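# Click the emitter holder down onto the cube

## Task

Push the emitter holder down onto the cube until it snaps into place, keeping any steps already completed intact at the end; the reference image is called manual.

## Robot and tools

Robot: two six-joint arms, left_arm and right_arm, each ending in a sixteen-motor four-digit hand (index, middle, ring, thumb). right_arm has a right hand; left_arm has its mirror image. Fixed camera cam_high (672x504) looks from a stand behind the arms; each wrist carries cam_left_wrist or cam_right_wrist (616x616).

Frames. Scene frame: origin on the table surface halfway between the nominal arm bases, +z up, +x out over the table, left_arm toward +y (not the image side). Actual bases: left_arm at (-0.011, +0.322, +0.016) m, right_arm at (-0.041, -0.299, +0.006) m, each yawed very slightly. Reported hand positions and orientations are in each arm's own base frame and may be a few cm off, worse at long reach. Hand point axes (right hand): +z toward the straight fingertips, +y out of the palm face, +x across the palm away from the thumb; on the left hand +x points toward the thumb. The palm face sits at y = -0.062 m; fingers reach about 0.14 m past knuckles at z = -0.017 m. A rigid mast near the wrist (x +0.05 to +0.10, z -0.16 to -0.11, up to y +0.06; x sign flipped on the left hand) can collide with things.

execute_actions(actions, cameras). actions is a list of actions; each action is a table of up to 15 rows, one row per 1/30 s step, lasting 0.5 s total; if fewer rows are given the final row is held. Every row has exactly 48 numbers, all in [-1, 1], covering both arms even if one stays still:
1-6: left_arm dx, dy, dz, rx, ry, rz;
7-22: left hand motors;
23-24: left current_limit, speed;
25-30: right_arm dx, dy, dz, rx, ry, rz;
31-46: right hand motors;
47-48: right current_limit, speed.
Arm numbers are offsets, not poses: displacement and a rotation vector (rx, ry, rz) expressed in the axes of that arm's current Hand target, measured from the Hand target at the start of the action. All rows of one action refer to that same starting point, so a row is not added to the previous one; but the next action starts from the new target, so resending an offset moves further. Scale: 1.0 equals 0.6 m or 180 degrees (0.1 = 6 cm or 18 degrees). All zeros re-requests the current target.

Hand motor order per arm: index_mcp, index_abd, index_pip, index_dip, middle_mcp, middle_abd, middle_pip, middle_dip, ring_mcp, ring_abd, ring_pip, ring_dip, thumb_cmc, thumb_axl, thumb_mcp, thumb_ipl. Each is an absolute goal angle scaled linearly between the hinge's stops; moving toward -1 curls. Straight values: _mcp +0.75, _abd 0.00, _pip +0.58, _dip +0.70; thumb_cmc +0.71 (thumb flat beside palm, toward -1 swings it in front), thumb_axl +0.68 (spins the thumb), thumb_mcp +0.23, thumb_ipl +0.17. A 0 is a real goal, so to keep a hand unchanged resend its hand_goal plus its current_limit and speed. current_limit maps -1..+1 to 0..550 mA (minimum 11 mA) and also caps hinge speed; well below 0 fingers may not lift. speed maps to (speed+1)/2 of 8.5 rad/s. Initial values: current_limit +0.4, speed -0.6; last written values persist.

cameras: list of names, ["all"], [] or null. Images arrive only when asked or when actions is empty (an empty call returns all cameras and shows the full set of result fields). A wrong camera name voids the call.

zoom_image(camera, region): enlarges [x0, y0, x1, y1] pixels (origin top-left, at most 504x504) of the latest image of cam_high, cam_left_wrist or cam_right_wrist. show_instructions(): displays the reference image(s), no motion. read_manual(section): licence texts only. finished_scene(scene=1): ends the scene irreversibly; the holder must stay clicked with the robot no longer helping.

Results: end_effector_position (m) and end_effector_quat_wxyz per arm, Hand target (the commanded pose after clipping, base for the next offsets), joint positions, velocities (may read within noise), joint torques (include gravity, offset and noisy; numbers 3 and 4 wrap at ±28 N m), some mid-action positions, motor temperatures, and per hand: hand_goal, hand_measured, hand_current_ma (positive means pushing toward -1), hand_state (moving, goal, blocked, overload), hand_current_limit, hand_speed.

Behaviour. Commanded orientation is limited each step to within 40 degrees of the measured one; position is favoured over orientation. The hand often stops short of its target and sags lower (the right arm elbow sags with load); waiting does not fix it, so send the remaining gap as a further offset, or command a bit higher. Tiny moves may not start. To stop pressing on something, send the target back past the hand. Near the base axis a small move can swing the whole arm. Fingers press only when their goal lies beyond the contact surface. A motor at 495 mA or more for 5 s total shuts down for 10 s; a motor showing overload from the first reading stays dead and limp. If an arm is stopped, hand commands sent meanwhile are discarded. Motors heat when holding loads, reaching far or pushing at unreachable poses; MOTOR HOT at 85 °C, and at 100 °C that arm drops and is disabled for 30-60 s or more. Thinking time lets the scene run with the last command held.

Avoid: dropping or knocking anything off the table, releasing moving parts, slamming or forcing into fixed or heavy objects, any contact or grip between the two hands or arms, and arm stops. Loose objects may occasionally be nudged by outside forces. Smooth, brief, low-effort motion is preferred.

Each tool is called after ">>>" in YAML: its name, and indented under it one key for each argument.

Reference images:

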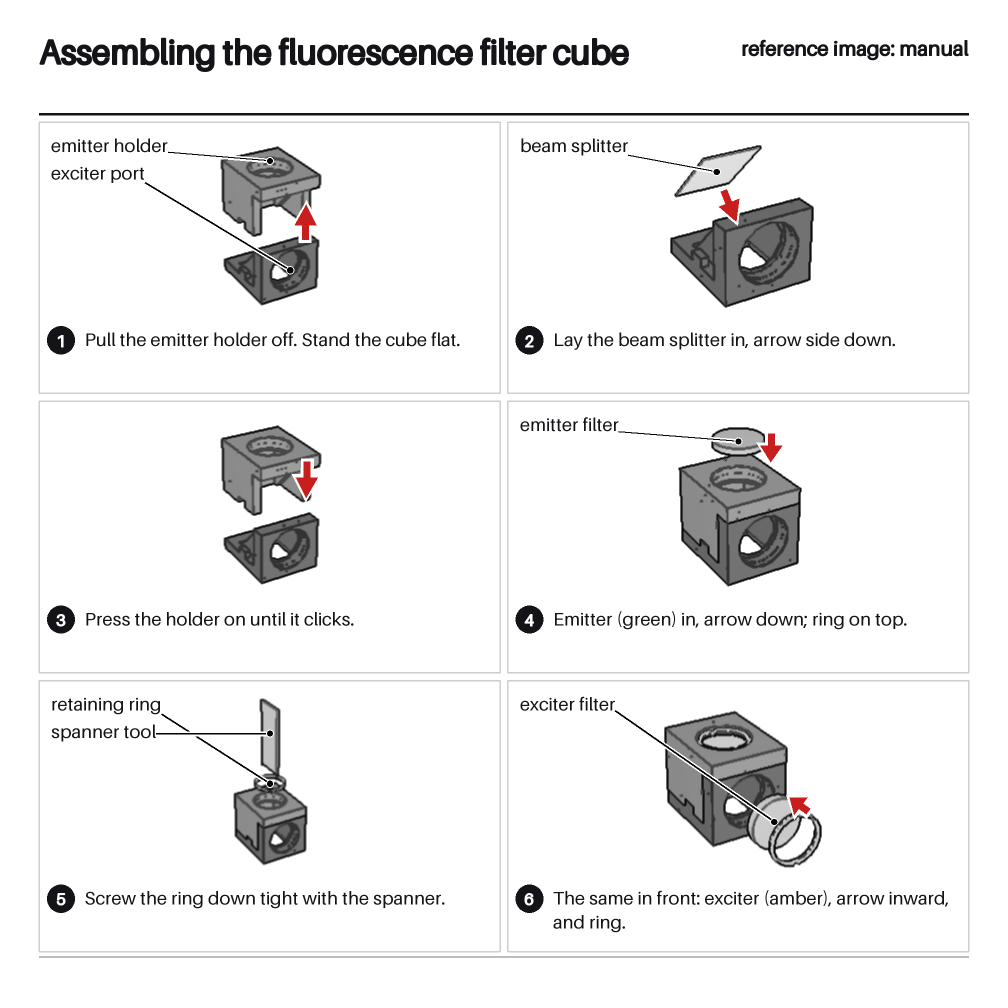

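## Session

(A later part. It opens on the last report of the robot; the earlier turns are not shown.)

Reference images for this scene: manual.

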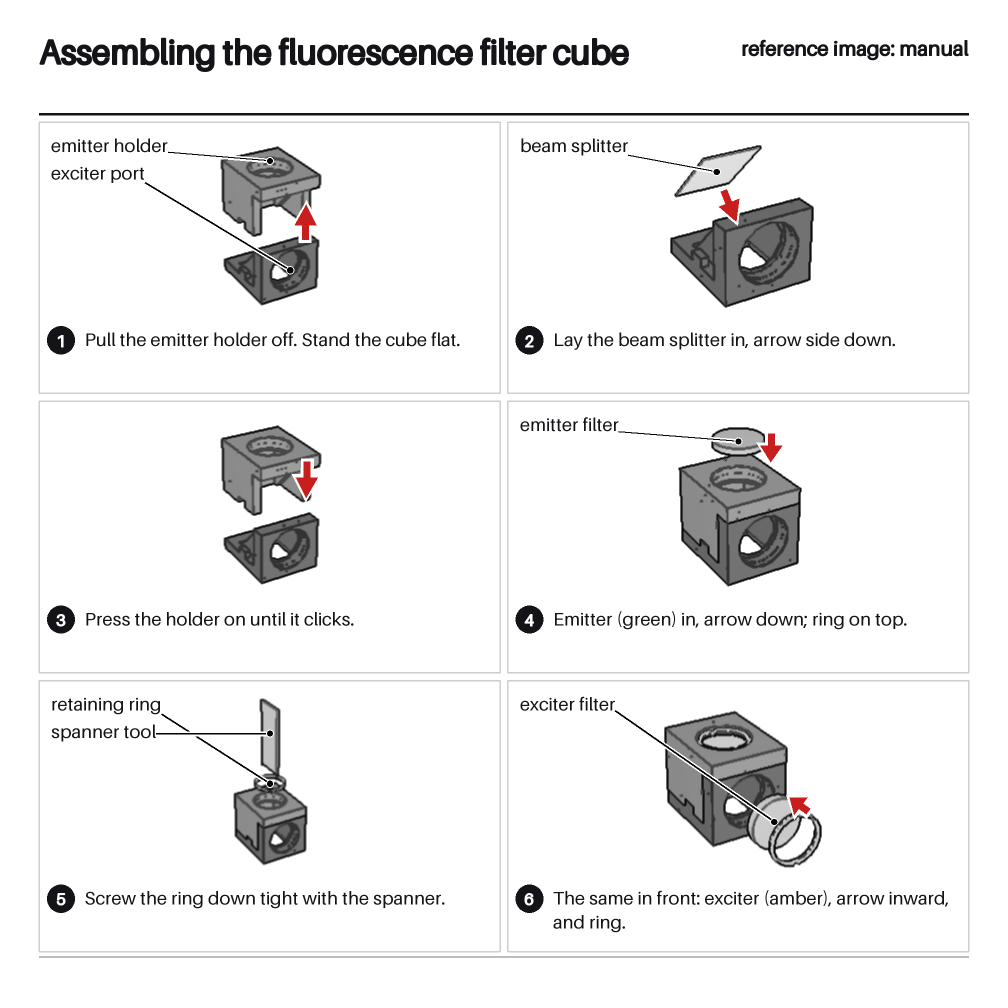

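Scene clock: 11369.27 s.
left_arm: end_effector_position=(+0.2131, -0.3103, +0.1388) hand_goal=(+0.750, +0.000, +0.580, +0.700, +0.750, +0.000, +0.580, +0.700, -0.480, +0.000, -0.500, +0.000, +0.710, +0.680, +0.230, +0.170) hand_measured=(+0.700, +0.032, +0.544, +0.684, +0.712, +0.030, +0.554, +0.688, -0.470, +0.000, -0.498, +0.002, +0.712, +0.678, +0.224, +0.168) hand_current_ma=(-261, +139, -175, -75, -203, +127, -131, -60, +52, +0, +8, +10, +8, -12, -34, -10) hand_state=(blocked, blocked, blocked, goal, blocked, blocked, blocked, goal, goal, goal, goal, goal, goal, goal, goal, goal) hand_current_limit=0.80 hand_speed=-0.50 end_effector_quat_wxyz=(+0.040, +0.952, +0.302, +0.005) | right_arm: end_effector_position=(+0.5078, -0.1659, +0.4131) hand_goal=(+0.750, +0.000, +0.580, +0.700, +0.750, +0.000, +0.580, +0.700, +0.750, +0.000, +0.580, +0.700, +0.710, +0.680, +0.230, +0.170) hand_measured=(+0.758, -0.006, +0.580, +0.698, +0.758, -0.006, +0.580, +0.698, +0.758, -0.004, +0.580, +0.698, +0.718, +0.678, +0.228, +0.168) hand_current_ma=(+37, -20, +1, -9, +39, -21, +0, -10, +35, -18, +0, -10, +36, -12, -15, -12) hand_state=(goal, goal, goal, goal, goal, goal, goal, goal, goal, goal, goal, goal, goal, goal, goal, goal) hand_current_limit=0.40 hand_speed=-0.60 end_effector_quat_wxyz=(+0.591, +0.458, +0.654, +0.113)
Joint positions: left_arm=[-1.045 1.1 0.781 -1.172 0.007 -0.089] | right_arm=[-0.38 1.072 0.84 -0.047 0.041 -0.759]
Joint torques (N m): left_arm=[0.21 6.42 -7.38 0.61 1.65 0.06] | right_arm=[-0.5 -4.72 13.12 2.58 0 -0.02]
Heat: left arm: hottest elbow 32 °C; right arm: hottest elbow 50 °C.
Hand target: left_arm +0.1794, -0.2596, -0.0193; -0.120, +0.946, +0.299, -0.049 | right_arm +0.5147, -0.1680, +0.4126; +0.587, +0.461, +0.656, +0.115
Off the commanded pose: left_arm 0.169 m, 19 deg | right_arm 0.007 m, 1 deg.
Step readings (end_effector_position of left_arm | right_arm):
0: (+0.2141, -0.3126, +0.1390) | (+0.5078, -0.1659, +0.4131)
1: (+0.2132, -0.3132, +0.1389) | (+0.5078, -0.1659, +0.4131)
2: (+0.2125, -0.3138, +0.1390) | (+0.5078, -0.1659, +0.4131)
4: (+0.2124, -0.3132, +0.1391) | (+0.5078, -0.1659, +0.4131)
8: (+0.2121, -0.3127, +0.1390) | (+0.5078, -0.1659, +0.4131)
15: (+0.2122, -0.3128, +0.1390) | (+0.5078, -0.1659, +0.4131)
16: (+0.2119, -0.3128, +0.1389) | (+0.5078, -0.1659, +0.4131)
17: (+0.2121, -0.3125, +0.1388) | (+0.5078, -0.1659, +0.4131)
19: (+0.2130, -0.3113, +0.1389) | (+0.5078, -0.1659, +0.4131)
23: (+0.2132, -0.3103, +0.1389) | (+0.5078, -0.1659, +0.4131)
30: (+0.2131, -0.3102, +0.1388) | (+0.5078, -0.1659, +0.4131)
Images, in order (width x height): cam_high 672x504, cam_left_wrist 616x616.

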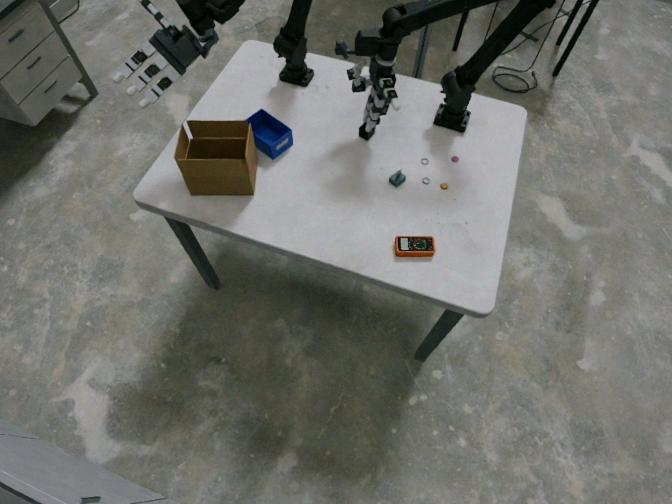

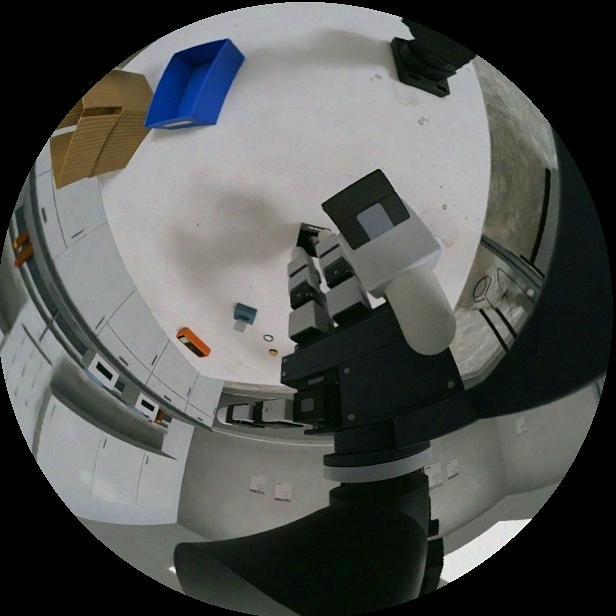

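>>> execute_actions:
  actions:
    - [[0,0.004,0.02,-0.002,0.005,0,0.75,0,0.58,0.7,0.75,0,0.58,0.7,-0.48,0,-0.5,0,0.71,0.68,0.23,0.17,0.9,-0.5,0,0,0,0,0,0,0.75,0,0.58,0.7,0.75,0,0.58,0.7,0.75,0,0.58,0.7,0.71,0.68,0.23,0.17,0.4,-0.6]]
    - [[0,0,0.03,0,0,0,0.75,0,0.58,0.7,0.75,0,0.58,0.7,-0.48,0,-0.5,0,0.71,0.68,0.23,0.17,0.9,-0.5,0,0,0,0,0,0,0.75,0,0.58,0.7,0.75,0,0.58,0.7,0.75,0,0.58,0.7,0.71,0.68,0.23,0.17,0.4,-0.6]]
  cameras: ["cam_high","cam_left_wrist"]

>>> zoom_image:
  camera: "cam_high"
  region: [356, 112, 382, 138]

>>> zoom_image:
  camera: "cam_left_wrist"
  region: [270, 200, 350, 280]

Scene clock: 11410.40 s.
left_arm: end_effector_position=(+0.1967, -0.2823, +0.0052) hand_goal=(+0.750, +0.000, +0.580, +0.700, +0.750, +0.000, +0.580, +0.700, -0.480, +0.000, -0.500, +0.000, +0.710, +0.680, +0.230, +0.170) hand_measured=(-0.360, +0.002, +0.584, +0.700, -0.474, -0.012, +0.490, +0.654, -0.470, +0.000, -0.498, +0.002, +0.710, +0.678, +0.224, +0.168) hand_current_ma=(-522, +12, +17, -2, -522, -55, -446, -230, +52, +0, +8, +10, +1, -12, -33, -10) hand_state=(blocked, goal, goal, goal, blocked, goal, blocked, blocked, goal, goal, goal, goal, goal, goal, goal, goal) hand_current_limit=0.90 hand_speed=-0.50 end_effector_quat_wxyz=(-0.054, +0.951, +0.304, -0.017) | right_arm: end_effector_position=(+0.5078, -0.1659, +0.4131) hand_goal=(+0.750, +0.000, +0.580, +0.700, +0.750, +0.000, +0.580, +0.700, +0.750, +0.000, +0.580, +0.700, +0.710, +0.680, +0.230, +0.170) hand_measured=(+0.758, -0.006, +0.580, +0.698, +0.758, -0.006, +0.580, +0.698, +0.758, -0.004, +0.580, +0.698, +0.718, +0.678, +0.228, +0.168) hand_current_ma=(+37, -20, +1, -9, +39, -21, +0, -10, +35, -18, +0, -10, +36, -12, -15, -12) hand_state=(goal, goal, goal, goal, goal, goal, goal, goal, goal, goal, goal, goal, goal, goal, goal, goal) hand_current_limit=0.40 hand_speed=-0.60 end_effector_quat_wxyz=(+0.591, +0.458, +0.654, +0.113)
Joint positions: left_arm=[-1.044 1.346 0.618 -0.955 0.01 -0.091] | right_arm=[-0.38 1.072 0.84 -0.047 0.041 -0.759]
Joint torques (N m): left_arm=[-0.62 -0.15 2.3 0.88 0.76 0] | right_arm=[-0.5 -4.72 13.12 2.56 -0.01 -0.02]
Heat: left arm: hottest elbow 32 °C; right arm: hottest elbow 50 °C.
Hand target: left_arm +0.1761, -0.2555, -0.0488; -0.119, +0.946, +0.298, -0.040 | right_arm +0.5147, -0.1680, +0.4126; +0.587, +0.461, +0.656, +0.115
Off the commanded pose: left_arm 0.064 m, 8 deg | right_arm 0.007 m, 1 deg.
Step readings (end_effector_position of left_arm | right_arm):
0: (+0.1760, -0.2592, +0.0421) | (+0.5078, -0.1659, +0.4131)
1: (+0.1776, -0.2606, +0.0399) | (+0.5078, -0.1659, +0.4131)
2: (+0.1806, -0.2638, +0.0367) | (+0.5078, -0.1659, +0.4131)
4: (+0.1857, -0.2695, +0.0257) | (+0.5078, -0.1659, +0.4131)
8: (+0.1906, -0.2741, +0.0093) | (+0.5078, -0.1659, +0.4131)
15: (+0.1921, -0.2759, +0.0091) | (+0.5078, -0.1659, +0.4131)
16: (+0.1923, -0.2760, +0.0084) | (+0.5078, -0.1659, +0.4131)
17: (+0.1929, -0.2766, +0.0071) | (+0.5078, -0.1659, +0.4131)
19: (+0.1944, -0.2784, +0.0059) | (+0.5078, -0.1659, +0.4131)
23: (+0.1962, -0.2814, +0.0054) | (+0.5078, -0.1659, +0.4131)
30: (+0.1967, -0.2823, +0.0052) | (+0.5078, -0.1659, +0.4131)
Images, in order (width x height): cam_high 672x504, cam_left_wrist 616x616.

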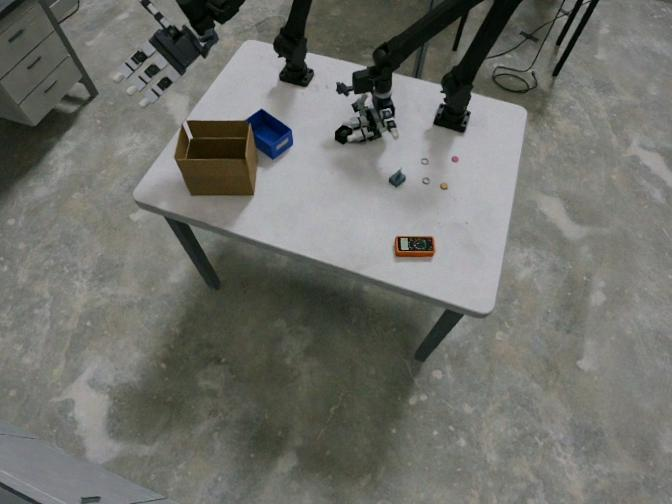

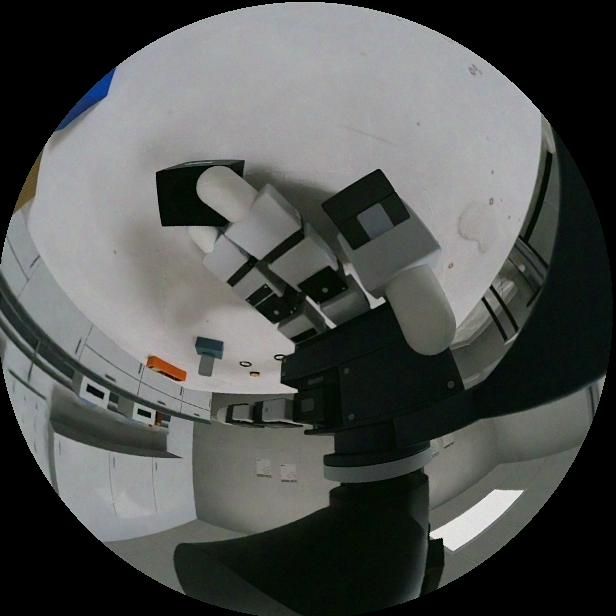

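Scaled by 19.385 from the camera's 672x504 image, which has a finer 960x720 frame.

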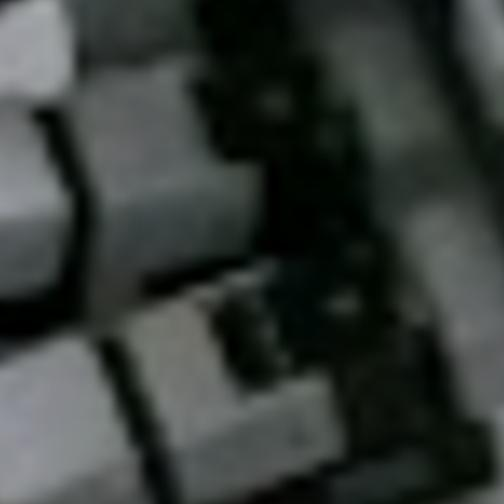

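Scaled by 6.300 from the camera's 616x616 image, which has a finer 880x880 frame.

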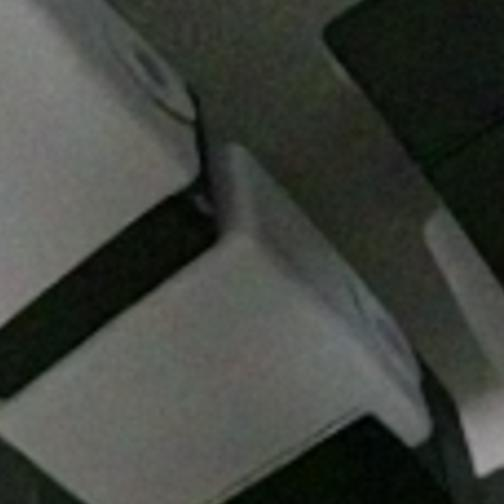

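>>> execute_actions:
  actions:
    - [[0,0.02,-0.1,-0.03,0,0,-0.34,0,0.58,0.7,-0.45,0,0.5,0.66,-0.48,0,-0.5,0,0.71,0.68,0.23,0.17,0.4,-0.7,0,0,0,0,0,0,0.75,0,0.58,0.7,0.75,0,0.58,0.7,0.75,0,0.58,0.7,0.71,0.68,0.23,0.17,0.4,-0.6]]
  cameras: ["cam_high","cam_left_wrist"]

>>> zoom_image:
  camera: "cam_high"
  region: [320, 100, 370, 150]

>>> zoom_image:
  camera: "cam_left_wrist"
  region: [130, 140, 260, 270]

Scene clock: 11424.73 s.
left_arm: end_effector_position=(+0.1891, -0.2708, +0.0036) hand_goal=(-0.340, +0.000, +0.580, +0.700, -0.450, +0.000, +0.500, +0.660, -0.480, +0.000, -0.500, +0.000, +0.710, +0.680, +0.230, +0.170) hand_measured=(-0.406, +0.002, +0.584, +0.700, -0.442, -0.002, +0.506, +0.662, -0.412, +0.000, -0.496, +0.002, +0.710, +0.678, +0.224, +0.168) hand_current_ma=(-354, +12, +18, -2, +46, -11, +26, +12, +0, +0, +23, +10, -1, -12, -33, -10) hand_state=(blocked, goal, goal, goal, goal, goal, goal, goal, overload, goal, goal, goal, goal, goal, goal, goal) hand_current_limit=0.40 hand_speed=-0.70 end_effector_quat_wxyz=(-0.077, +0.949, +0.304, -0.025) | right_arm: end_effector_position=(+0.5078, -0.1659, +0.4131) hand_goal=(+0.750, +0.000, +0.580, +0.700, +0.750, +0.000, +0.580, +0.700, +0.750, +0.000, +0.580, +0.700, +0.710, +0.680, +0.230, +0.170) hand_measured=(+0.758, -0.006, +0.580, +0.698, +0.758, -0.006, +0.580, +0.698, +0.758, -0.004, +0.580, +0.698, +0.718, +0.678, +0.228, +0.168) hand_current_ma=(+37, -20, +1, -9, +39, -21, +0, -10, +35, -18, +0, -10, +36, -12, -15, -12) hand_state=(goal, goal, goal, goal, goal, goal, goal, goal, goal, goal, goal, goal, goal, goal, goal, goal) hand_current_limit=0.40 hand_speed=-0.60 end_effector_quat_wxyz=(+0.591, +0.458, +0.654, +0.113)
Joint positions: left_arm=[-1.044 1.34 0.615 -1.007 0.015 -0.091] | right_arm=[-0.38 1.072 0.84 -0.047 0.041 -0.759]
Joint torques (N m): left_arm=[-0.38 -8.06 8.39 0.35 0.17 0.01] | right_arm=[-0.5 -4.66 13.11 2.59 0 -0.02]
Heat: left arm: hottest elbow 31 °C; right arm: hottest elbow 50 °C.
Hand target: left_arm +0.1915, -0.2770, +0.0062; -0.075, +0.951, +0.299, -0.027 | right_arm +0.5147, -0.1680, +0.4126; +0.587, +0.461, +0.656, +0.115
Off the commanded pose: left_arm 0.007 m, 1 deg | right_arm 0.007 m, 1 deg.
HAND FAULT: one or more motors of the hand drew too much current for too long and shut down. This happened once since the last result. The arm does not stop for it. Each such motor holds nothing for 10 seconds from its own shutdown, also while the arm is stopped by a fault of its own. Then it runs to the goal last written, under the current limit last written. A HAND FAULT can take a little off the scene's score.
Step readings (end_effector_position of left_arm | right_arm):
0: (+0.1880, -0.2725, -0.0129) | (+0.5078, -0.1659, +0.4131)
1: (+0.1879, -0.2720, -0.0118) | (+0.5078, -0.1659, +0.4131)
2: (+0.1872, -0.2699, -0.0108) | (+0.5078, -0.1659, +0.4131)
4: (+0.1855, -0.2665, -0.0084) | (+0.5078, -0.1659, +0.4131)
8: (+0.1844, -0.2646, -0.0062) | (+0.5078, -0.1659, +0.4131)
15: (+0.1847, -0.2651, -0.0050) | (+0.5078, -0.1659, +0.4131)
Images, in order (width x height): cam_high 672x504, cam_left_wrist 616x616.

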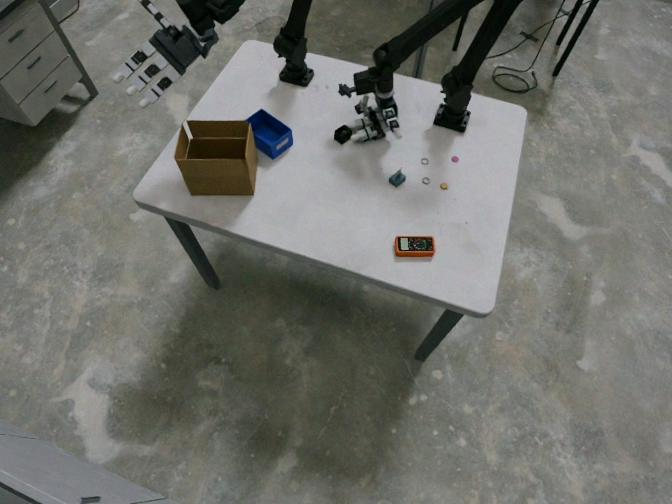

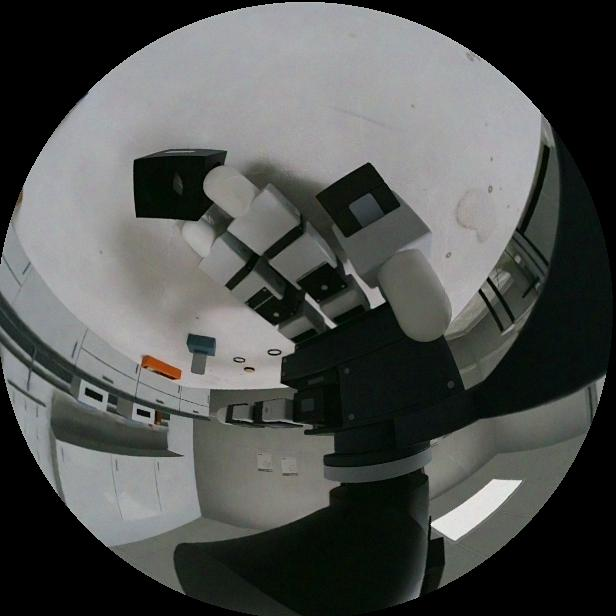

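Scaled by 10.080 from the camera's 672x504 image, which has a finer 960x720 frame.

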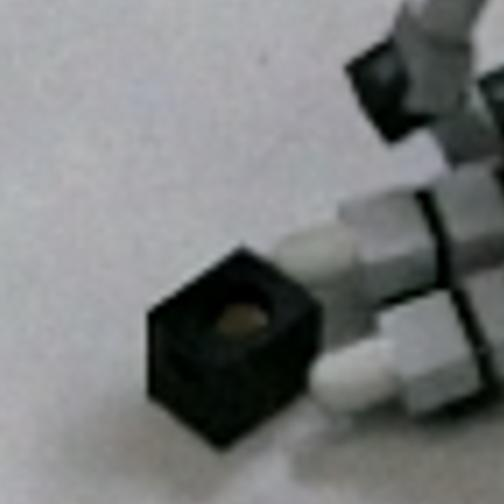

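Scaled by 3.877 from the camera's 616x616 image, which has a finer 880x880 frame.

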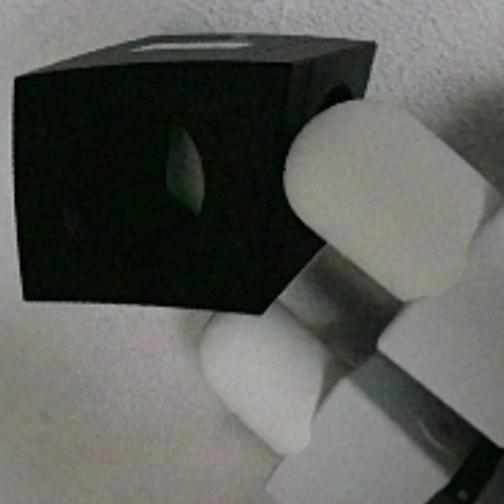

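>>> zoom_image:
  camera: "cam_left_wrist"
  region: [190, 140, 240, 190]

>>> zoom_image:
  camera: "cam_left_wrist"
  region: [130, 140, 190, 200]

Scaled by 10.080 from the camera's 616x616 image, which has a finer 880x880 frame.

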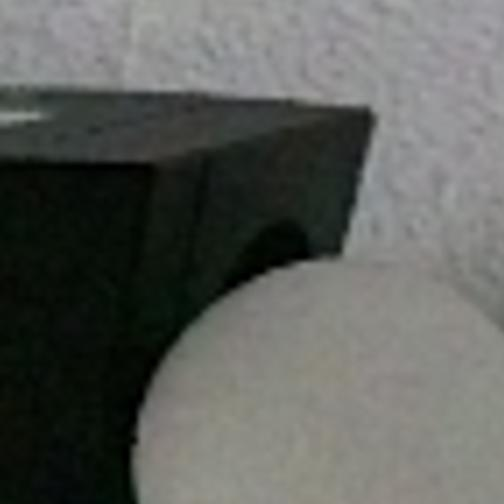

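Scaled by 8.400 from the camera's 616x616 image, which has a finer 880x880 frame.

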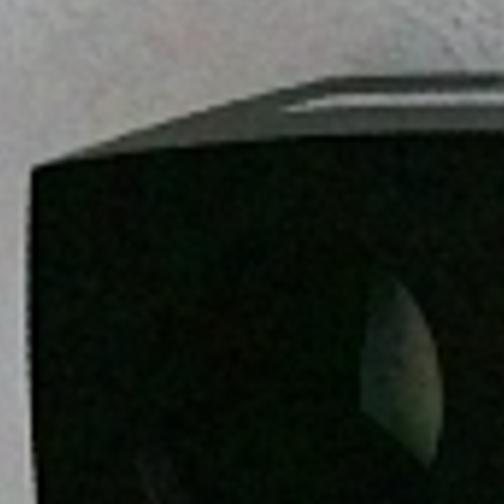

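>>> execute_actions:
  actions:
    - [[0,-0.02,-0.04,0.0,0,0,-0.38,0,0.58,0.7,-0.44,0,0.5,0.66,-0.42,0,-0.5,0,0.71,0.68,0.23,0.17,0.4,-0.7,0,0,0,0,0,0,0.75,0,0.58,0.7,0.75,0,0.58,0.7,0.75,0,0.58,0.7,0.71,0.68,0.23,0.17,0.4,-0.6]]
    - [[0,0,-0.06,0.0,0,0,-0.38,0,0.58,0.7,-0.44,0,0.5,0.66,-0.42,0,-0.5,0,0.71,0.68,0.23,0.17,0.4,-0.7,0,0,0,0,0,0,0.75,0,0.58,0.7,0.75,0,0.58,0.7,0.75,0,0.58,0.7,0.71,0.68,0.23,0.17,0.4,-0.6]]
  cameras: ["cam_high","cam_left_wrist"]

>>> zoom_image:
  camera: "cam_high"
  region: [330, 120, 356, 146]

>>> zoom_image:
  camera: "cam_left_wrist"
  region: [160, 140, 260, 240]

Scene clock: 11456.00 s.
left_arm: end_effector_position=(+0.1848, -0.2640, +0.0557) hand_goal=(-0.380, +0.000, +0.580, +0.700, -0.440, +0.000, +0.500, +0.660, -0.420, +0.000, -0.500, +0.000, +0.710, +0.680, +0.230, +0.170) hand_measured=(-0.372, +0.002, +0.584, +0.700, -0.432, -0.002, +0.506, +0.662, -0.414, +0.000, -0.496, +0.002, +0.708, +0.678, +0.224, +0.168) hand_current_ma=(+44, +11, +18, -2, +46, -11, +26, +12, +36, +0, +22, +10, -7, -12, -34, -10) hand_state=(goal, goal, goal, goal, goal, goal, goal, goal, goal, goal, goal, goal, goal, goal, goal, goal) hand_current_limit=0.40 hand_speed=-0.70 end_effector_quat_wxyz=(-0.087, +0.949, +0.303, -0.028) | right_arm: end_effector_position=(+0.5078, -0.1659, +0.4131) hand_goal=(+0.750, +0.000, +0.580, +0.700, +0.750, +0.000, +0.580, +0.700, +0.750, +0.000, +0.580, +0.700, +0.710, +0.680, +0.230, +0.170) hand_measured=(+0.758, -0.006, +0.580, +0.698, +0.758, -0.006, +0.580, +0.698, +0.758, -0.004, +0.580, +0.698, +0.718, +0.678, +0.228, +0.168) hand_current_ma=(+37, -20, +1, -9, +39, -21, +0, -10, +35, -18, +0, -10, +36, -12, -15, -12) hand_state=(goal, goal, goal, goal, goal, goal, goal, goal, goal, goal, goal, goal, goal, goal, goal, goal) hand_current_limit=0.40 hand_speed=-0.60 end_effector_quat_wxyz=(+0.591, +0.458, +0.654, +0.113)
Joint positions: left_arm=[-1.044 1.223 0.687 -1.217 0.016 -0.09] | right_arm=[-0.38 1.072 0.84 -0.047 0.041 -0.759]
Joint torques (N m): left_arm=[-0.5 -7.88 10.56 0.14 0.11 0.01] | right_arm=[-0.56 -4.72 13.11 2.58 0 -0.02]
Heat: left arm: hottest elbow 33 °C; right arm: hottest elbow 50 °C.
Hand target: left_arm +0.1904, -0.2749, +0.0674; -0.075, +0.951, +0.299, -0.026 | right_arm +0.5147, -0.1680, +0.4126; +0.587, +0.461, +0.656, +0.115
Off the commanded pose: left_arm 0.017 m, 2 deg | right_arm 0.007 m, 1 deg.
Step readings (end_effector_position of left_arm | right_arm):
0: (+0.1891, -0.2708, +0.0036) | (+0.5078, -0.1659, +0.4131)
1: (+0.1882, -0.2693, +0.0042) | (+0.5078, -0.1659, +0.4131)
2: (+0.1858, -0.2657, +0.0063) | (+0.5078, -0.1659, +0.4131)
4: (+0.1828, -0.2605, +0.0121) | (+0.5078, -0.1659, +0.4131)
8: (+0.1818, -0.2588, +0.0205) | (+0.5078, -0.1659, +0.4131)
15: (+0.1816, -0.2583, +0.0208) | (+0.5078, -0.1659, +0.4131)
16: (+0.1809, -0.2571, +0.0220) | (+0.5078, -0.1659, +0.4131)
17: (+0.1795, -0.2548, +0.0260) | (+0.5078, -0.1659, +0.4131)
19: (+0.1796, -0.2551, +0.0359) | (+0.5078, -0.1659, +0.4131)
23: (+0.1844, -0.2633, +0.0535) | (+0.5078, -0.1659, +0.4131)
30: (+0.1848, -0.2640, +0.0557) | (+0.5078, -0.1659, +0.4131)
Images, in order (width x height): cam_high 672x504, cam_left_wrist 616x616.

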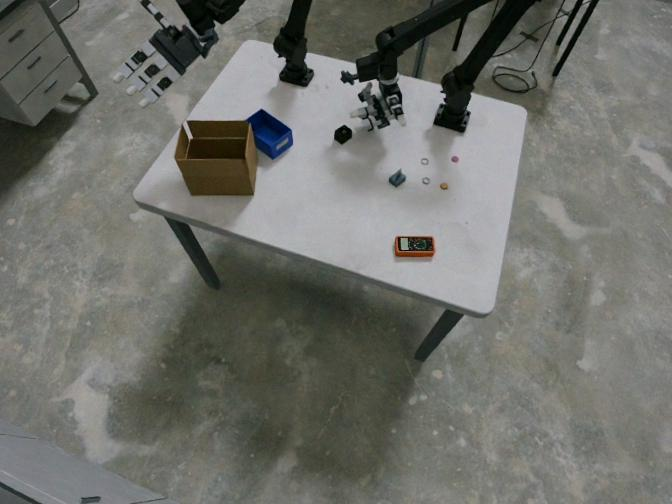

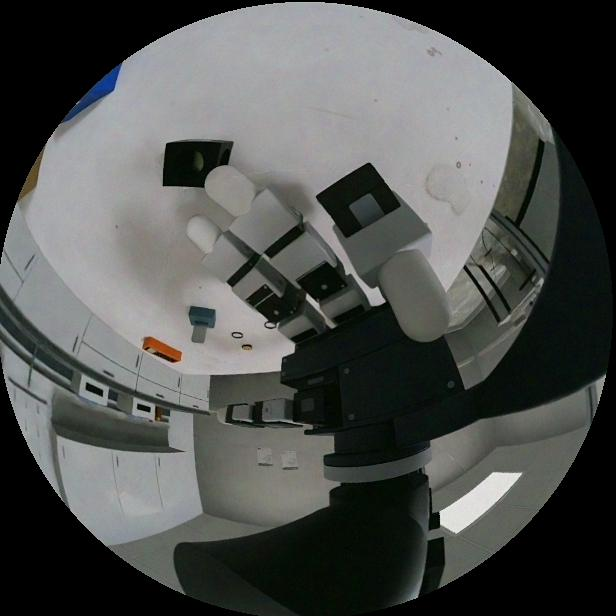

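Scaled by 19.385 from the camera's 672x504 image, which has a finer 960x720 frame.

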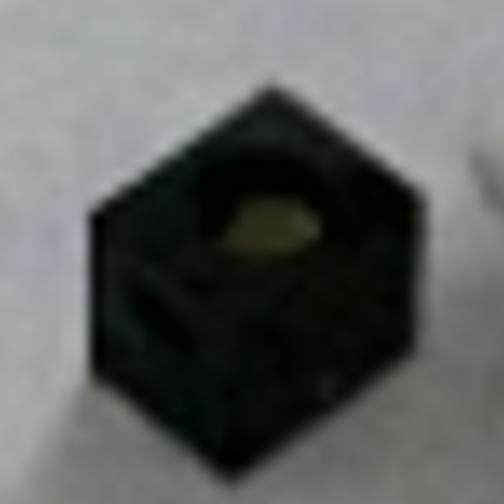

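Scaled by 5.040 from the camera's 616x616 image, which has a finer 880x880 frame.

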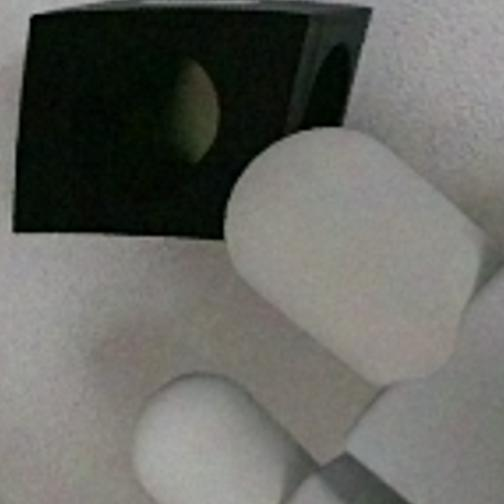

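>>> execute_actions:
  actions:
    - [[0,0,-0.11,-0.025,0,0,-0.38,0,0.58,0.7,-0.44,0,0.5,0.66,-0.42,0,-0.5,0,0.71,0.68,0.23,0.17,0.4,-0.6,0,0,0,0,0,0,0.75,0,0.58,0.7,0.75,0,0.58,0.7,0.75,0,0.58,0.7,0.71,0.68,0.23,0.17,0.4,-0.6]]
    - [[0,0,-0.12,-0.0255,0,-0.08,-0.38,0,0.58,0.7,-0.44,0,0.5,0.66,-0.42,0,-0.5,0,0.71,0.68,0.23,0.17,0.4,-0.6,0,0,0,0,0,0,0.75,0,0.58,0.7,0.75,0,0.58,0.7,0.75,0,0.58,0.7,0.71,0.68,0.23,0.17,0.4,-0.6]]
    - [[0,0,0,0,0,-0.093,0.75,0.14,0.58,0.7,0.75,-0.14,0.58,0.7,-0.48,0,-0.5,0,0.71,0.68,0.23,0.17,0.6,-0.6,0,0,0,0,0,0,0.75,0,0.58,0.7,0.75,0,0.58,0.7,0.75,0,0.58,0.7,0.71,0.68,0.23,0.17,0.4,-0.6]]
  cameras: []

Scene clock: 11492.17 s.
left_arm: end_effector_position=(+0.1956, -0.2715, +0.1891) hand_goal=(+0.750, +0.140, +0.580, +0.700, +0.750, -0.140, +0.580, +0.700, -0.480, +0.000, -0.500, +0.000, +0.710, +0.680, +0.230, +0.170) hand_measured=(+0.746, +0.136, +0.582, +0.700, +0.746, -0.136, +0.580, +0.698, -0.462, +0.000, -0.496, +0.002, +0.708, +0.678, +0.224, +0.168) hand_current_ma=(-25, -16, +13, -2, -24, +14, -2, -13, +95, -1, +21, +10, -9, -12, -35, -10) hand_state=(goal, goal, goal, goal, goal, goal, goal, goal, goal, goal, goal, goal, goal, goal, goal, goal) hand_current_limit=0.60 hand_speed=-0.60 end_effector_quat_wxyz=(-0.019, +0.839, +0.543, +0.004) | right_arm: end_effector_position=(+0.5078, -0.1659, +0.4131) hand_goal=(+0.750, +0.000, +0.580, +0.700, +0.750, +0.000, +0.580, +0.700, +0.750, +0.000, +0.580, +0.700, +0.710, +0.680, +0.230, +0.170) hand_measured=(+0.758, -0.006, +0.580, +0.698, +0.758, -0.006, +0.580, +0.698, +0.758, -0.004, +0.580, +0.698, +0.718, +0.678, +0.228, +0.168) hand_current_ma=(+37, -20, +1, -9, +39, -21, +0, -10, +35, -18, +0, -10, +36, -12, -15, -12) hand_state=(goal, goal, goal, goal, goal, goal, goal, goal, goal, goal, goal, goal, goal, goal, goal, goal) hand_current_limit=0.40 hand_speed=-0.60 end_effector_quat_wxyz=(+0.591, +0.458, +0.654, +0.113)
Joint positions: left_arm=[-1.17 1.104 0.944 -1.449 -0.001 -0.749] | right_arm=[-0.38 1.072 0.84 -0.047 0.041 -0.759]
Joint torques (N m): left_arm=[-1.44 -6.01 13.19 0.81 -0.14 -0.22] | right_arm=[-0.56 -4.72 13.12 2.58 0 -0.02]
Heat: left arm: hottest elbow 36 °C; right arm: hottest elbow 50 °C.
Hand target: left_arm +0.2003, -0.2877, +0.2043; +0.000, +0.838, +0.545, +0.002 | right_arm +0.5147, -0.1680, +0.4126; +0.587, +0.461, +0.656, +0.115
Off the commanded pose: left_arm 0.023 m, 2 deg | right_arm 0.007 m, 1 deg.
Step readings (end_effector_position of left_arm | right_arm):
0: (+0.1848, -0.2640, +0.0557) | (+0.5078, -0.1659, +0.4131)
1: (+0.1843, -0.2629, +0.0577) | (+0.5078, -0.1659, +0.4131)
2: (+0.1834, -0.2610, +0.0641) | (+0.5078, -0.1659, +0.4131)
4: (+0.1844, -0.2623, +0.0827) | (+0.5078, -0.1659, +0.4131)
8: (+0.1916, -0.2747, +0.1210) | (+0.5078, -0.1659, +0.4131)
15: (+0.1928, -0.2767, +0.1269) | (+0.5078, -0.1659, +0.4131)
16: (+0.1922, -0.2751, +0.1290) | (+0.5078, -0.1659, +0.4131)
17: (+0.1915, -0.2719, +0.1351) | (+0.5078, -0.1659, +0.4131)
19: (+0.1915, -0.2741, +0.1541) | (+0.5078, -0.1659, +0.4131)
23: (+0.1964, -0.2855, +0.1903) | (+0.5078, -0.1659, +0.4131)
30: (+0.1989, -0.2817, +0.1948) | (+0.5078, -0.1659, +0.4131)
31: (+0.1983, -0.2806, +0.1944) | (+0.5078, -0.1659, +0.4131)
32: (+0.1977, -0.2787, +0.1943) | (+0.5078, -0.1659, +0.4131)
34: (+0.1951, -0.2786, +0.1935) | (+0.5078, -0.1659, +0.4131)
38: (+0.1929, -0.2778, +0.1893) | (+0.5078, -0.1659, +0.4131)
45: (+0.1951, -0.2726, +0.1884) | (+0.5078, -0.1659, +0.4131)
No camera images: "cameras" was empty.

>>> execute_actions:
  actions:
    - [[-0.027,0.1,0,0,0,0,0.75,0.14,0.58,0.7,0.75,-0.14,0.58,0.7,-0.48,0,-0.5,0,0.71,0.68,0.23,0.17,0.6,-0.6,0,0,0,0,0,0,0.75,0,0.58,0.7,0.75,0,0.58,0.7,0.75,0,0.58,0.7,0.71,0.68,0.23,0.17,0.4,-0.6]]
    - [[-0.027,0.1,0,0,0,0,0.75,0.14,0.58,0.7,0.75,-0.14,0.58,0.7,-0.48,0,-0.5,0,0.71,0.68,0.23,0.17,0.6,-0.6,0,0,0,0,0,0,0.75,0,0.58,0.7,0.75,0,0.58,0.7,0.75,0,0.58,0.7,0.71,0.68,0.23,0.17,0.4,-0.6]]
  cameras: ["cam_high","cam_left_wrist"]

>>> zoom_image:
  camera: "cam_high"
  region: [326, 110, 362, 146]

>>> zoom_image:
  camera: "cam_left_wrist"
  region: [250, 180, 350, 280]

Scene clock: 11506.90 s.
left_arm: end_effector_position=(+0.2907, -0.3567, +0.1932) hand_goal=(+0.750, +0.140, +0.580, +0.700, +0.750, -0.140, +0.580, +0.700, -0.480, +0.000, -0.500, +0.000, +0.710, +0.680, +0.230, +0.170) hand_measured=(+0.748, +0.138, +0.582, +0.700, +0.748, -0.138, +0.580, +0.698, -0.464, +0.000, -0.498, +0.002, +0.710, +0.678, +0.224, +0.168) hand_current_ma=(-6, -10, +8, -2, -6, +12, -2, -13, +88, -1, +14, +10, +3, -12, -35, -10) hand_state=(goal, goal, goal, goal, goal, goal, goal, goal, goal, goal, goal, goal, goal, goal, goal, goal) hand_current_limit=0.60 hand_speed=-0.60 end_effector_quat_wxyz=(-0.012, +0.836, +0.549, +0.004) | right_arm: end_effector_position=(+0.5078, -0.1659, +0.4131) hand_goal=(+0.750, +0.000, +0.580, +0.700, +0.750, +0.000, +0.580, +0.700, +0.750, +0.000, +0.580, +0.700, +0.710, +0.680, +0.230, +0.170) hand_measured=(+0.758, -0.006, +0.580, +0.698, +0.758, -0.006, +0.580, +0.698, +0.758, -0.004, +0.580, +0.698, +0.718, +0.678, +0.228, +0.168) hand_current_ma=(+37, -20, +1, -9, +39, -21, +0, -10, +35, -18, +0, -10, +36, -12, -15, -12) hand_state=(goal, goal, goal, goal, goal, goal, goal, goal, goal, goal, goal, goal, goal, goal, goal, goal) hand_current_limit=0.40 hand_speed=-0.60 end_effector_quat_wxyz=(+0.591, +0.458, +0.654, +0.113)
Joint positions: left_arm=[-1.038 1.416 1.222 -1.4 -0.006 -0.63] | right_arm=[-0.38 1.072 0.84 -0.047 0.041 -0.759]
Joint torques (N m): left_arm=[-0.32 -12.34 12.04 0.32 0.03 0.03] | right_arm=[-0.5 -4.72 13.12 2.58 -0.01 -0.02]
Heat: left arm: hottest elbow 36 °C; right arm: hottest elbow 50 °C.
Hand target: left_arm +0.2969, -0.3659, +0.2042; -0.001, +0.838, +0.545, +0.002 | right_arm +0.5147, -0.1680, +0.4126; +0.587, +0.461, +0.656, +0.115
Off the commanded pose: left_arm 0.016 m, 1 deg | right_arm 0.007 m, 1 deg.
Step readings (end_effector_position of left_arm | right_arm):
0: (+0.1956, -0.2715, +0.1891) | (+0.5078, -0.1659, +0.4131)
1: (+0.1974, -0.2735, +0.1894) | (+0.5078, -0.1659, +0.4131)
2: (+0.2030, -0.2788, +0.1917) | (+0.5078, -0.1659, +0.4131)
4: (+0.2218, -0.2969, +0.1978) | (+0.5078, -0.1659, +0.4131)
8: (+0.2432, -0.3168, +0.1935) | (+0.5078, -0.1659, +0.4131)
15: (+0.2433, -0.3178, +0.1905) | (+0.5078, -0.1659, +0.4131)
16: (+0.2456, -0.3191, +0.1914) | (+0.5078, -0.1659, +0.4131)
17: (+0.2502, -0.3248, +0.1935) | (+0.5078, -0.1659, +0.4131)
19: (+0.2687, -0.3411, +0.1994) | (+0.5078, -0.1659, +0.4131)
23: (+0.2900, -0.3563, +0.1965) | (+0.5078, -0.1659, +0.4131)
30: (+0.2907, -0.3565, +0.1932) | (+0.5078, -0.1659, +0.4131)
Images, in order (width x height): cam_high 672x504, cam_left_wrist 616x616.

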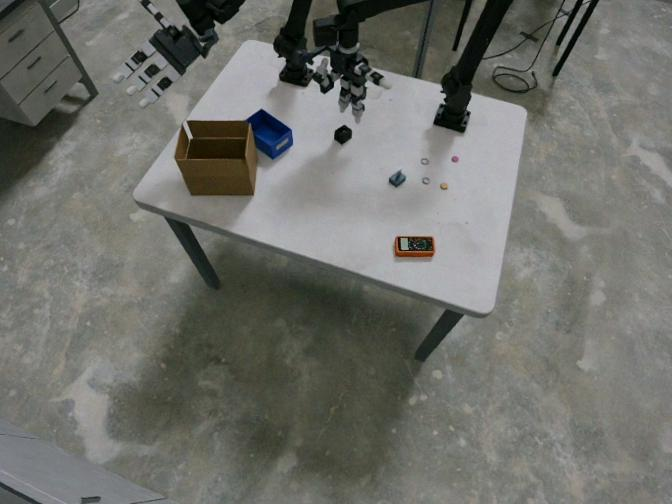

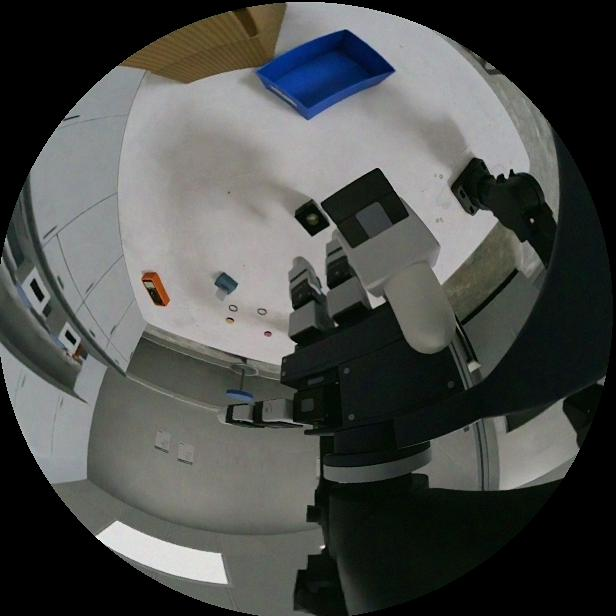

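Scaled by 14.000 from the camera's 672x504 image, which has a finer 960x720 frame.

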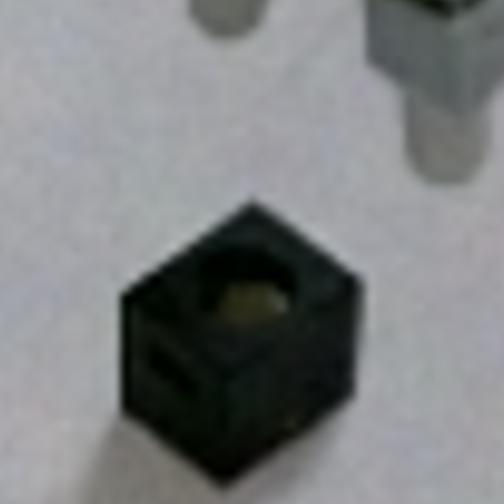

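Scaled by 5.040 from the camera's 616x616 image, which has a finer 880x880 frame.

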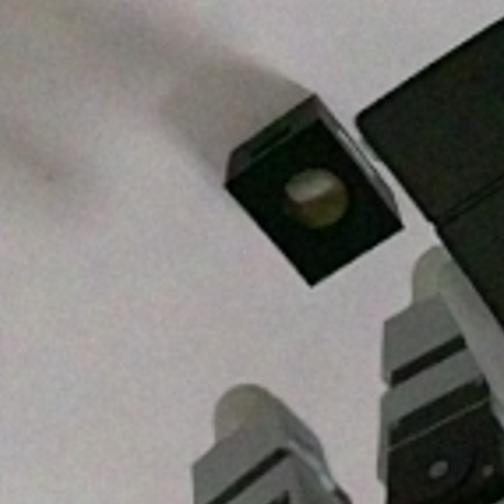

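>>> execute_actions:
  actions:
    - [[-0.018,0.028,0,0,0,0.012,0.75,0.14,0.58,0.7,0.75,-0.14,0.58,0.7,-0.48,0,-0.5,0,0.71,0.68,0.23,0.17,0.6,-0.6,0,0,0,0,0,0,0.75,0,0.58,0.7,0.75,0,0.58,0.7,0.75,0,0.58,0.7,0.71,0.68,0.23,0.17,0.4,-0.6]]
    - [[0,0,0.05,0,0,0,0.75,0.14,0.58,0.7,0.75,-0.14,0.58,0.7,-0.48,0,-0.5,0,0.71,0.68,0.23,0.17,0.6,-0.6,0,0,0,0,0,0,0.75,0,0.58,0.7,0.75,0,0.58,0.7,0.75,0,0.58,0.7,0.71,0.68,0.23,0.17,0.4,-0.6]]
  cameras: ["cam_high","cam_left_wrist"]

>>> zoom_image:
  camera: "cam_high"
  region: [326, 110, 362, 146]

>>> zoom_image:
  camera: "cam_left_wrist"
  region: [250, 180, 350, 280]

Scene clock: 11539.10 s.
left_arm: end_effector_position=(+0.3030, -0.3828, +0.1857) hand_goal=(+0.750, +0.140, +0.580, +0.700, +0.750, -0.140, +0.580, +0.700, -0.480, +0.000, -0.500, +0.000, +0.710, +0.680, +0.230, +0.170) hand_measured=(+0.750, +0.138, +0.582, +0.700, +0.750, -0.138, +0.580, +0.698, -0.464, +0.000, -0.498, +0.002, +0.710, +0.678, +0.224, +0.168) hand_current_ma=(-3, -9, +8, -2, -3, +12, -2, -13, +88, -1, +14, +10, +4, -12, -35, -10) hand_state=(goal, goal, goal, goal, goal, goal, goal, goal, goal, goal, goal, goal, goal, goal, goal, goal) hand_current_limit=0.60 hand_speed=-0.60 end_effector_quat_wxyz=(+0.007, +0.848, +0.530, +0.003) | right_arm: end_effector_position=(+0.5078, -0.1659, +0.4131) hand_goal=(+0.750, +0.000, +0.580, +0.700, +0.750, +0.000, +0.580, +0.700, +0.750, +0.000, +0.580, +0.700, +0.710, +0.680, +0.230, +0.170) hand_measured=(+0.758, -0.006, +0.580, +0.698, +0.758, -0.006, +0.580, +0.698, +0.758, -0.004, +0.580, +0.698, +0.718, +0.678, +0.228, +0.168) hand_current_ma=(+37, -20, +1, -9, +39, -21, +0, -10, +35, -18, +0, -10, +36, -12, -15, -12) hand_state=(goal, goal, goal, goal, goal, goal, goal, goal, goal, goal, goal, goal, goal, goal, goal, goal) hand_current_limit=0.40 hand_speed=-0.60 end_effector_quat_wxyz=(+0.591, +0.458, +0.654, +0.113)
Joint positions: left_arm=[-1.038 1.463 1.246 -1.339 -0.006 -0.584] | right_arm=[-0.38 1.072 0.84 -0.047 0.041 -0.759]
Joint torques (N m): left_arm=[0.38 -12.45 8.54 0.98 0.06 0.06] | right_arm=[-0.56 -4.72 13.12 2.58 -0.01 -0.02]
Heat: left arm: hottest elbow 37 °C; right arm: hottest elbow 50 °C.
Hand target: left_arm +0.3080, -0.3824, +0.1742; -0.001, +0.848, +0.530, +0.002 | right_arm +0.5147, -0.1680, +0.4126; +0.587, +0.461, +0.656, +0.115
Off the commanded pose: left_arm 0.012 m, 1 deg | right_arm 0.007 m, 1 deg.
Step readings (end_effector_position of left_arm | right_arm):
0: (+0.2906, -0.3567, +0.1932) | (+0.5078, -0.1659, +0.4131)
1: (+0.2909, -0.3577, +0.1936) | (+0.5078, -0.1659, +0.4131)
2: (+0.2917, -0.3599, +0.1945) | (+0.5078, -0.1659, +0.4131)
4: (+0.2946, -0.3662, +0.1967) | (+0.5078, -0.1659, +0.4131)
8: (+0.2970, -0.3716, +0.1975) | (+0.5078, -0.1659, +0.4131)
15: (+0.2969, -0.3722, +0.1973) | (+0.5078, -0.1659, +0.4131)
16: (+0.2974, -0.3731, +0.1966) | (+0.5078, -0.1659, +0.4131)
17: (+0.2990, -0.3757, +0.1959) | (+0.5078, -0.1659, +0.4131)
19: (+0.3017, -0.3804, +0.1926) | (+0.5078, -0.1659, +0.4131)
23: (+0.3030, -0.3828, +0.1869) | (+0.5078, -0.1659, +0.4131)
30: (+0.3030, -0.3828, +0.1857) | (+0.5078, -0.1659, +0.4131)
Images, in order (width x height): cam_high 672x504, cam_left_wrist 616x616.

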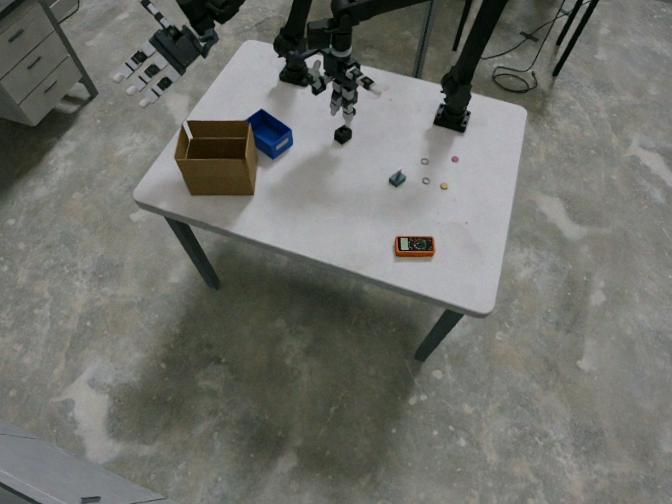

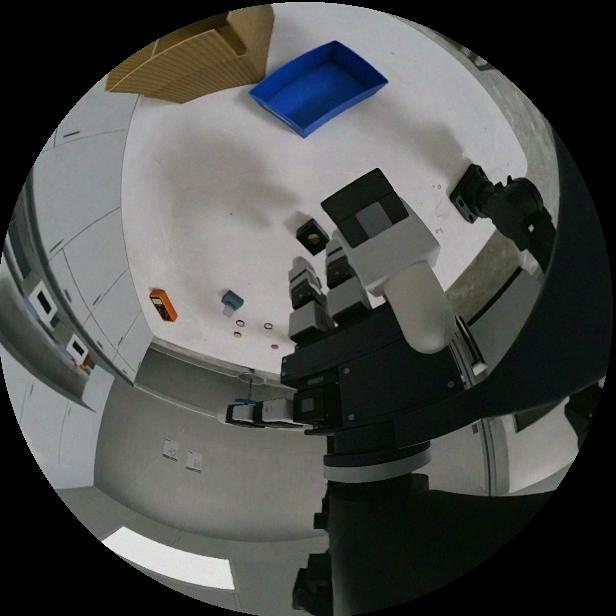

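Scaled by 14.000 from the camera's 672x504 image, which has a finer 960x720 frame.

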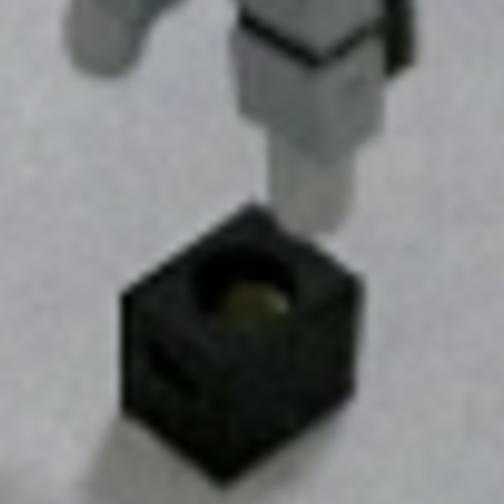

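Scaled by 5.040 from the camera's 616x616 image, which has a finer 880x880 frame.

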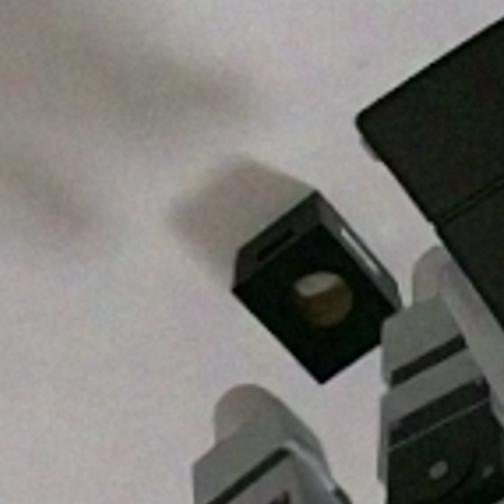

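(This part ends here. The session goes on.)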